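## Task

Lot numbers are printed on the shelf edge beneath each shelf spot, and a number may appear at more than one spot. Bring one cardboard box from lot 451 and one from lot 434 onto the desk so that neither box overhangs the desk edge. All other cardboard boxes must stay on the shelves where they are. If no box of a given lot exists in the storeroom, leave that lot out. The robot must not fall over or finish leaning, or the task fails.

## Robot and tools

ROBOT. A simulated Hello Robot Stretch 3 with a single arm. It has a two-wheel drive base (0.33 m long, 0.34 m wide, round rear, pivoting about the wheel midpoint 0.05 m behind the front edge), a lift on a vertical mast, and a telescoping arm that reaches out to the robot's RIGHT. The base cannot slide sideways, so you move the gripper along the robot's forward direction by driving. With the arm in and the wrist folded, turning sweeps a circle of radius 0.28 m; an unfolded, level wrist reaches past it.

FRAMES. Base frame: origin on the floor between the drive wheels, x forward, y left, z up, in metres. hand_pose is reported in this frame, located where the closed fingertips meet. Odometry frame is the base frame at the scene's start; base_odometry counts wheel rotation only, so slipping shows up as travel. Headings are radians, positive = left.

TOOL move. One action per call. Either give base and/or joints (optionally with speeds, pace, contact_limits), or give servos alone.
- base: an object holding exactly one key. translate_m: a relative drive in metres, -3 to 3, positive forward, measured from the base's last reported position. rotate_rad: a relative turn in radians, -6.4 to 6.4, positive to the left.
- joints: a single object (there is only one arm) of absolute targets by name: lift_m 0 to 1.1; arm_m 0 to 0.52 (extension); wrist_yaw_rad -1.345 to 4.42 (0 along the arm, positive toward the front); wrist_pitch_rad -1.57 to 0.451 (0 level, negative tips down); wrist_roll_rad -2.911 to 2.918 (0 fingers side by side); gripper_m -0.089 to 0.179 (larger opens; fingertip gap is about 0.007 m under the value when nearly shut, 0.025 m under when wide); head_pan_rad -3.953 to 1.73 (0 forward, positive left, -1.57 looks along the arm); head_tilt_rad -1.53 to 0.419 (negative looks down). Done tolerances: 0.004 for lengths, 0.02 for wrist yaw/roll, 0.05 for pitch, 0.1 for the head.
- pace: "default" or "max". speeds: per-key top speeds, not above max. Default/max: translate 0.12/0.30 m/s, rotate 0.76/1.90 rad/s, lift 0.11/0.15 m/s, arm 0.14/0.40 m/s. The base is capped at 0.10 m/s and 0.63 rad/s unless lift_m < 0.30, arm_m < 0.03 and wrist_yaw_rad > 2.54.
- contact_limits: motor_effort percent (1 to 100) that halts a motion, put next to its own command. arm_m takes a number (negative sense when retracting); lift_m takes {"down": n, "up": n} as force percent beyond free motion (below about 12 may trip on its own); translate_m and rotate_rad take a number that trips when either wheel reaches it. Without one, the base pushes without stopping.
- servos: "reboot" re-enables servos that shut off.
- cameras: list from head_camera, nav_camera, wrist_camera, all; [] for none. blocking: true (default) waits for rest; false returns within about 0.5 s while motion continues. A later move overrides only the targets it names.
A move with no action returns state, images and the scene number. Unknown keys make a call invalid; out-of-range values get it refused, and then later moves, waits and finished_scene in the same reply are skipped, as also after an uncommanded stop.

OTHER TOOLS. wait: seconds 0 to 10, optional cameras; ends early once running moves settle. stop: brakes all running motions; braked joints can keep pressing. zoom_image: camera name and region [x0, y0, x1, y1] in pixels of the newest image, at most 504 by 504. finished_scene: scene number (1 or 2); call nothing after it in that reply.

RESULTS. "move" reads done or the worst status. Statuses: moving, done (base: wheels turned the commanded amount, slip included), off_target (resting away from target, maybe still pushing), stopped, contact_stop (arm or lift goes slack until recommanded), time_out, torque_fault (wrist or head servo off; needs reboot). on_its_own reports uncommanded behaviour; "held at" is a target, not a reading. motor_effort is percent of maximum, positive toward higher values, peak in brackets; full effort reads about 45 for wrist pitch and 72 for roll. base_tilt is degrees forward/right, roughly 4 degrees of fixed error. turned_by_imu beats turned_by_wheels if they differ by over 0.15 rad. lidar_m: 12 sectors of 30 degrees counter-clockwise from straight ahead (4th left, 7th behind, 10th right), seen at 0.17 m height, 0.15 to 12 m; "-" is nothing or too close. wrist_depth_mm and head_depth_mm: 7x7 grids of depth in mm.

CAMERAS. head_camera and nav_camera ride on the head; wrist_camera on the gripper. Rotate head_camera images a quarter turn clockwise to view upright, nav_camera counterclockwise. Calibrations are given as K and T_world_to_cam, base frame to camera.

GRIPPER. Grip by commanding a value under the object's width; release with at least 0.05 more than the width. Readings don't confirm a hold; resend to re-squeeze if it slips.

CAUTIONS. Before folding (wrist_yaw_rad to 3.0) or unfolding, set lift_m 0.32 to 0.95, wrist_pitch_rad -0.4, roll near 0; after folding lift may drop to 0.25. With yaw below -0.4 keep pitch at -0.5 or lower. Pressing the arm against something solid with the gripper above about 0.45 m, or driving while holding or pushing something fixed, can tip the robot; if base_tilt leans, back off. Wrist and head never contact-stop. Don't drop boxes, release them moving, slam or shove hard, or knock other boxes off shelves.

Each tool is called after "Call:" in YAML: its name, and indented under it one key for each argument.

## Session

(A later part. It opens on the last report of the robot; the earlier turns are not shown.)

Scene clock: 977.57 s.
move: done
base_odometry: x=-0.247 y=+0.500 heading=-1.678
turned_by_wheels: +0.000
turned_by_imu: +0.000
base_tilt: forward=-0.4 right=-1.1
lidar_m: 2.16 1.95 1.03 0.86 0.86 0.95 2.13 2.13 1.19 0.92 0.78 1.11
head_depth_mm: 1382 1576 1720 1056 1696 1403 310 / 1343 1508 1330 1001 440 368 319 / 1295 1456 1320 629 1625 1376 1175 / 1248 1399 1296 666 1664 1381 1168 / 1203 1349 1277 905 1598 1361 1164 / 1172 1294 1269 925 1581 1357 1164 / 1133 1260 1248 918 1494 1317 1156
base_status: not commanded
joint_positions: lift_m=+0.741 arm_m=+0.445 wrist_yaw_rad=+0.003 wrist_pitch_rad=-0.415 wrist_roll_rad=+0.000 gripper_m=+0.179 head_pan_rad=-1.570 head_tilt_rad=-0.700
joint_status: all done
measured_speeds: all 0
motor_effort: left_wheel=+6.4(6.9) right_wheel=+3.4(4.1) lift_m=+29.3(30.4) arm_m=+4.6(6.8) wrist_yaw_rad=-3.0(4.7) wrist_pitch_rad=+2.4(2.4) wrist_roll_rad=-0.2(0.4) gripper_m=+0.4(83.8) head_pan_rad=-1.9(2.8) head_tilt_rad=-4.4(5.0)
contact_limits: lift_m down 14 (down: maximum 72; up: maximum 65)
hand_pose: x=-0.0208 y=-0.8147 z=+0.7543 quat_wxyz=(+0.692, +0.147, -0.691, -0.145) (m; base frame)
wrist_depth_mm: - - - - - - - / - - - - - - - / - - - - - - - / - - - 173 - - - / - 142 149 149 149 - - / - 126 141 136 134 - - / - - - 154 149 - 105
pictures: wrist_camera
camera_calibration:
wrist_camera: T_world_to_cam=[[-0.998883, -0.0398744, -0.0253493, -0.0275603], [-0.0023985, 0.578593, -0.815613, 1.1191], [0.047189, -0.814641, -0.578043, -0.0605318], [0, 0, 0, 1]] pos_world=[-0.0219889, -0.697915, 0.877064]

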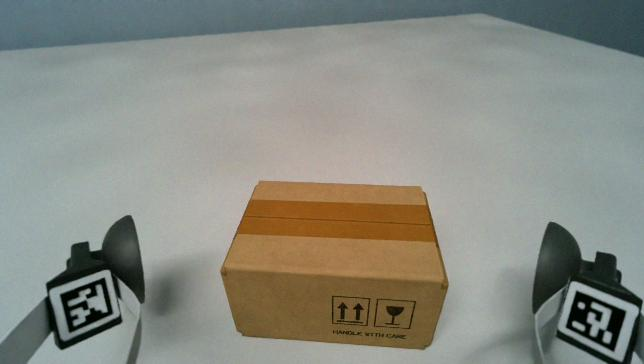

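Call:
move:
  joints: {"lift_m": 0.85}

Call:
move:
  joints: {"arm_m": 0.05, "head_pan_rad": -1.15, "head_tilt_rad": -0.6}
  cameras: ["head_camera", "nav_camera"]

Scene clock: 986.73 s.
move: done
base_odometry: x=-0.247 y=+0.500 heading=-1.678
turned_by_wheels: +0.000
turned_by_imu: +0.000
base_tilt: forward=-0.3 right=-1.3
lidar_m: 2.16 1.95 1.03 0.86 0.85 0.96 2.14 2.12 1.19 0.92 0.78 1.11
head_depth_mm: 1392 1577 1741 1051 305 - 1155 / 1335 1506 1263 390 1505 1349 1181 / 1287 1446 566 952 1633 1379 1173 / 1252 1402 670 904 1663 1376 1167 / 1207 1344 1286 938 1604 1362 1167 / 1173 1307 1267 924 1586 1352 1161 / 1134 1254 1250 920 1487 1318 1151
base_status: not commanded
joint_positions: lift_m=+0.850 arm_m=+0.445 wrist_yaw_rad=+0.003 wrist_pitch_rad=-0.415 wrist_roll_rad=+0.000 gripper_m=+0.179 head_pan_rad=-1.570 head_tilt_rad=-0.700
joint_status: all done
measured_speeds: all 0
motor_effort: left_wheel=+6.4(6.9) right_wheel=+2.8(3.7) lift_m=+30.1(34.5) arm_m=+1.2(2.7) wrist_yaw_rad=-2.8(4.3) wrist_pitch_rad=+2.2(2.4) wrist_roll_rad=-0.3(0.4) gripper_m=+0.9(1.4) head_pan_rad=-1.8(2.3) head_tilt_rad=-3.7(4.5)
hand_pose: x=-0.0208 y=-0.8147 z=+0.8633 quat_wxyz=(+0.692, +0.147, -0.691, -0.145) (m; base frame)
wrist_depth_mm: - - - - - - - / - - - - - - - / - - - - - - - / - - - - - - - / - 143 - - - - - / - 126 - - - - - / - - - 226 225 - 105
pictures: none

Scene clock: 990.83 s.
move: done
base_odometry: x=-0.247 y=+0.500 heading=-1.678
turned_by_wheels: +0.000
turned_by_imu: +0.000
base_tilt: forward=-0.2 right=-1.2
lidar_m: 2.16 1.94 1.03 0.86 0.85 0.96 2.13 2.12 1.19 0.92 0.78 1.11
head_depth_mm: 1152 1262 1386 1134 851 330 - / 1164 1275 1393 1121 869 1477 1160 / 1165 1282 1397 1116 893 1402 1235 / 1183 1298 1412 1102 888 1432 1228 / 1196 1309 1428 1087 914 1461 1219 / 1196 1322 1427 1079 910 1444 1213 / 1208 1333 1437 1064 903 1418 1216
base_status: not commanded
joint_positions: lift_m=+0.850 arm_m=+0.050 wrist_yaw_rad=+0.003 wrist_pitch_rad=-0.415 wrist_roll_rad=+0.000 gripper_m=+0.179 head_pan_rad=-1.150 head_tilt_rad=-0.600
joint_status: all done
measured_speeds: all 0
motor_effort: left_wheel=+6.6(6.9) right_wheel=+3.0(3.8) lift_m=+24.0(31.4) arm_m=-12.7(14.8) wrist_yaw_rad=-3.6(4.8) wrist_pitch_rad=+2.3(2.4) wrist_roll_rad=-0.1(0.3) gripper_m=+0.5(1.2) head_pan_rad=-3.3(5.7) head_tilt_rad=+3.1(6.1)
hand_pose: x=-0.0208 y=-0.4197 z=+0.8633 quat_wxyz=(+0.692, +0.147, -0.691, -0.145) (m; base frame)
wrist_depth_mm: - - - - - - - / - - - - - - - / - - - 524 - - - / - - - - - - - / - 146 - - - - - / 123 141 - - - - - / 958 - - - - - 105
pictures: head_camera (sideways), nav_camera (sideways)
camera_calibration:
head_camera: T_world_to_cam=[[-0.254825, 0.455664, -0.852897, 1.1267], [0.919266, 0.387812, -0.0674642, 0.0818192], [0.300023, -0.801231, -0.517701, 0.627449], [0, 0, 0, 1]] pos_world=[0.0236486, -0.0423952, 1.29131]
nav_camera: T_world_to_cam=[[0.237332, -0.488217, 0.839832, -1.05117], [-0.905227, -0.424837, 0.00884276, 0.0441734], [0.352474, -0.762337, -0.542774, 0.657437], [0, 0, 0, 1]] pos_world=[0.0577325, 0.00675745, 1.23925]

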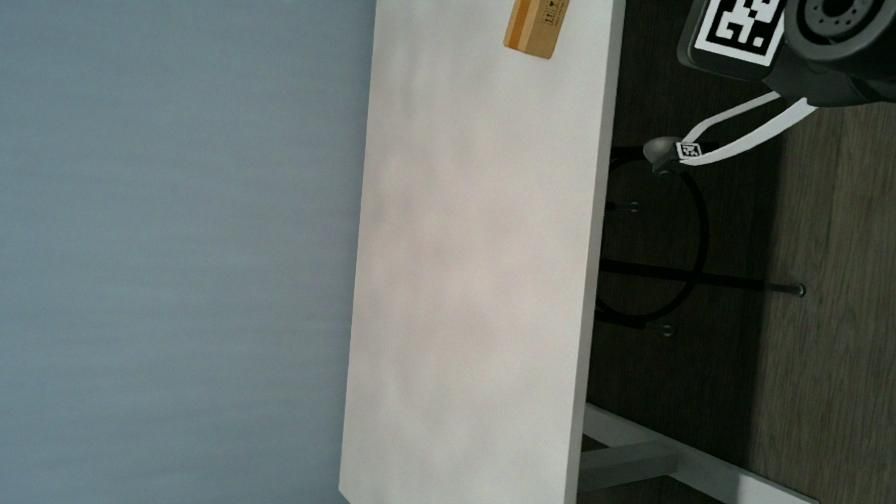

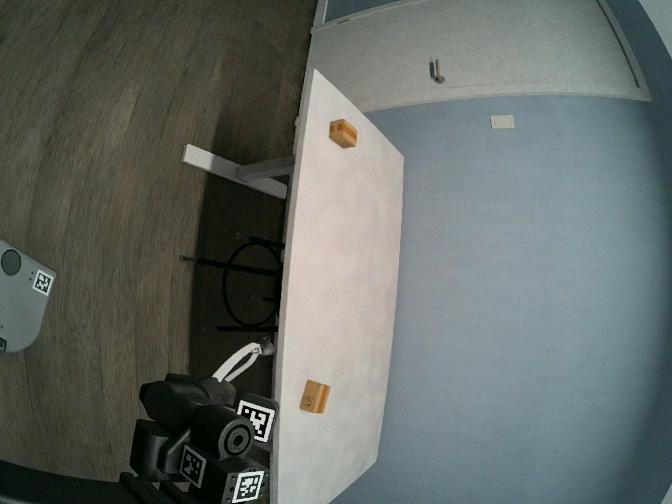

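Both boxes are on the desk, well inside its edges.

Call:
finished_scene:
  scene: 2

The scene is finished: the task was done.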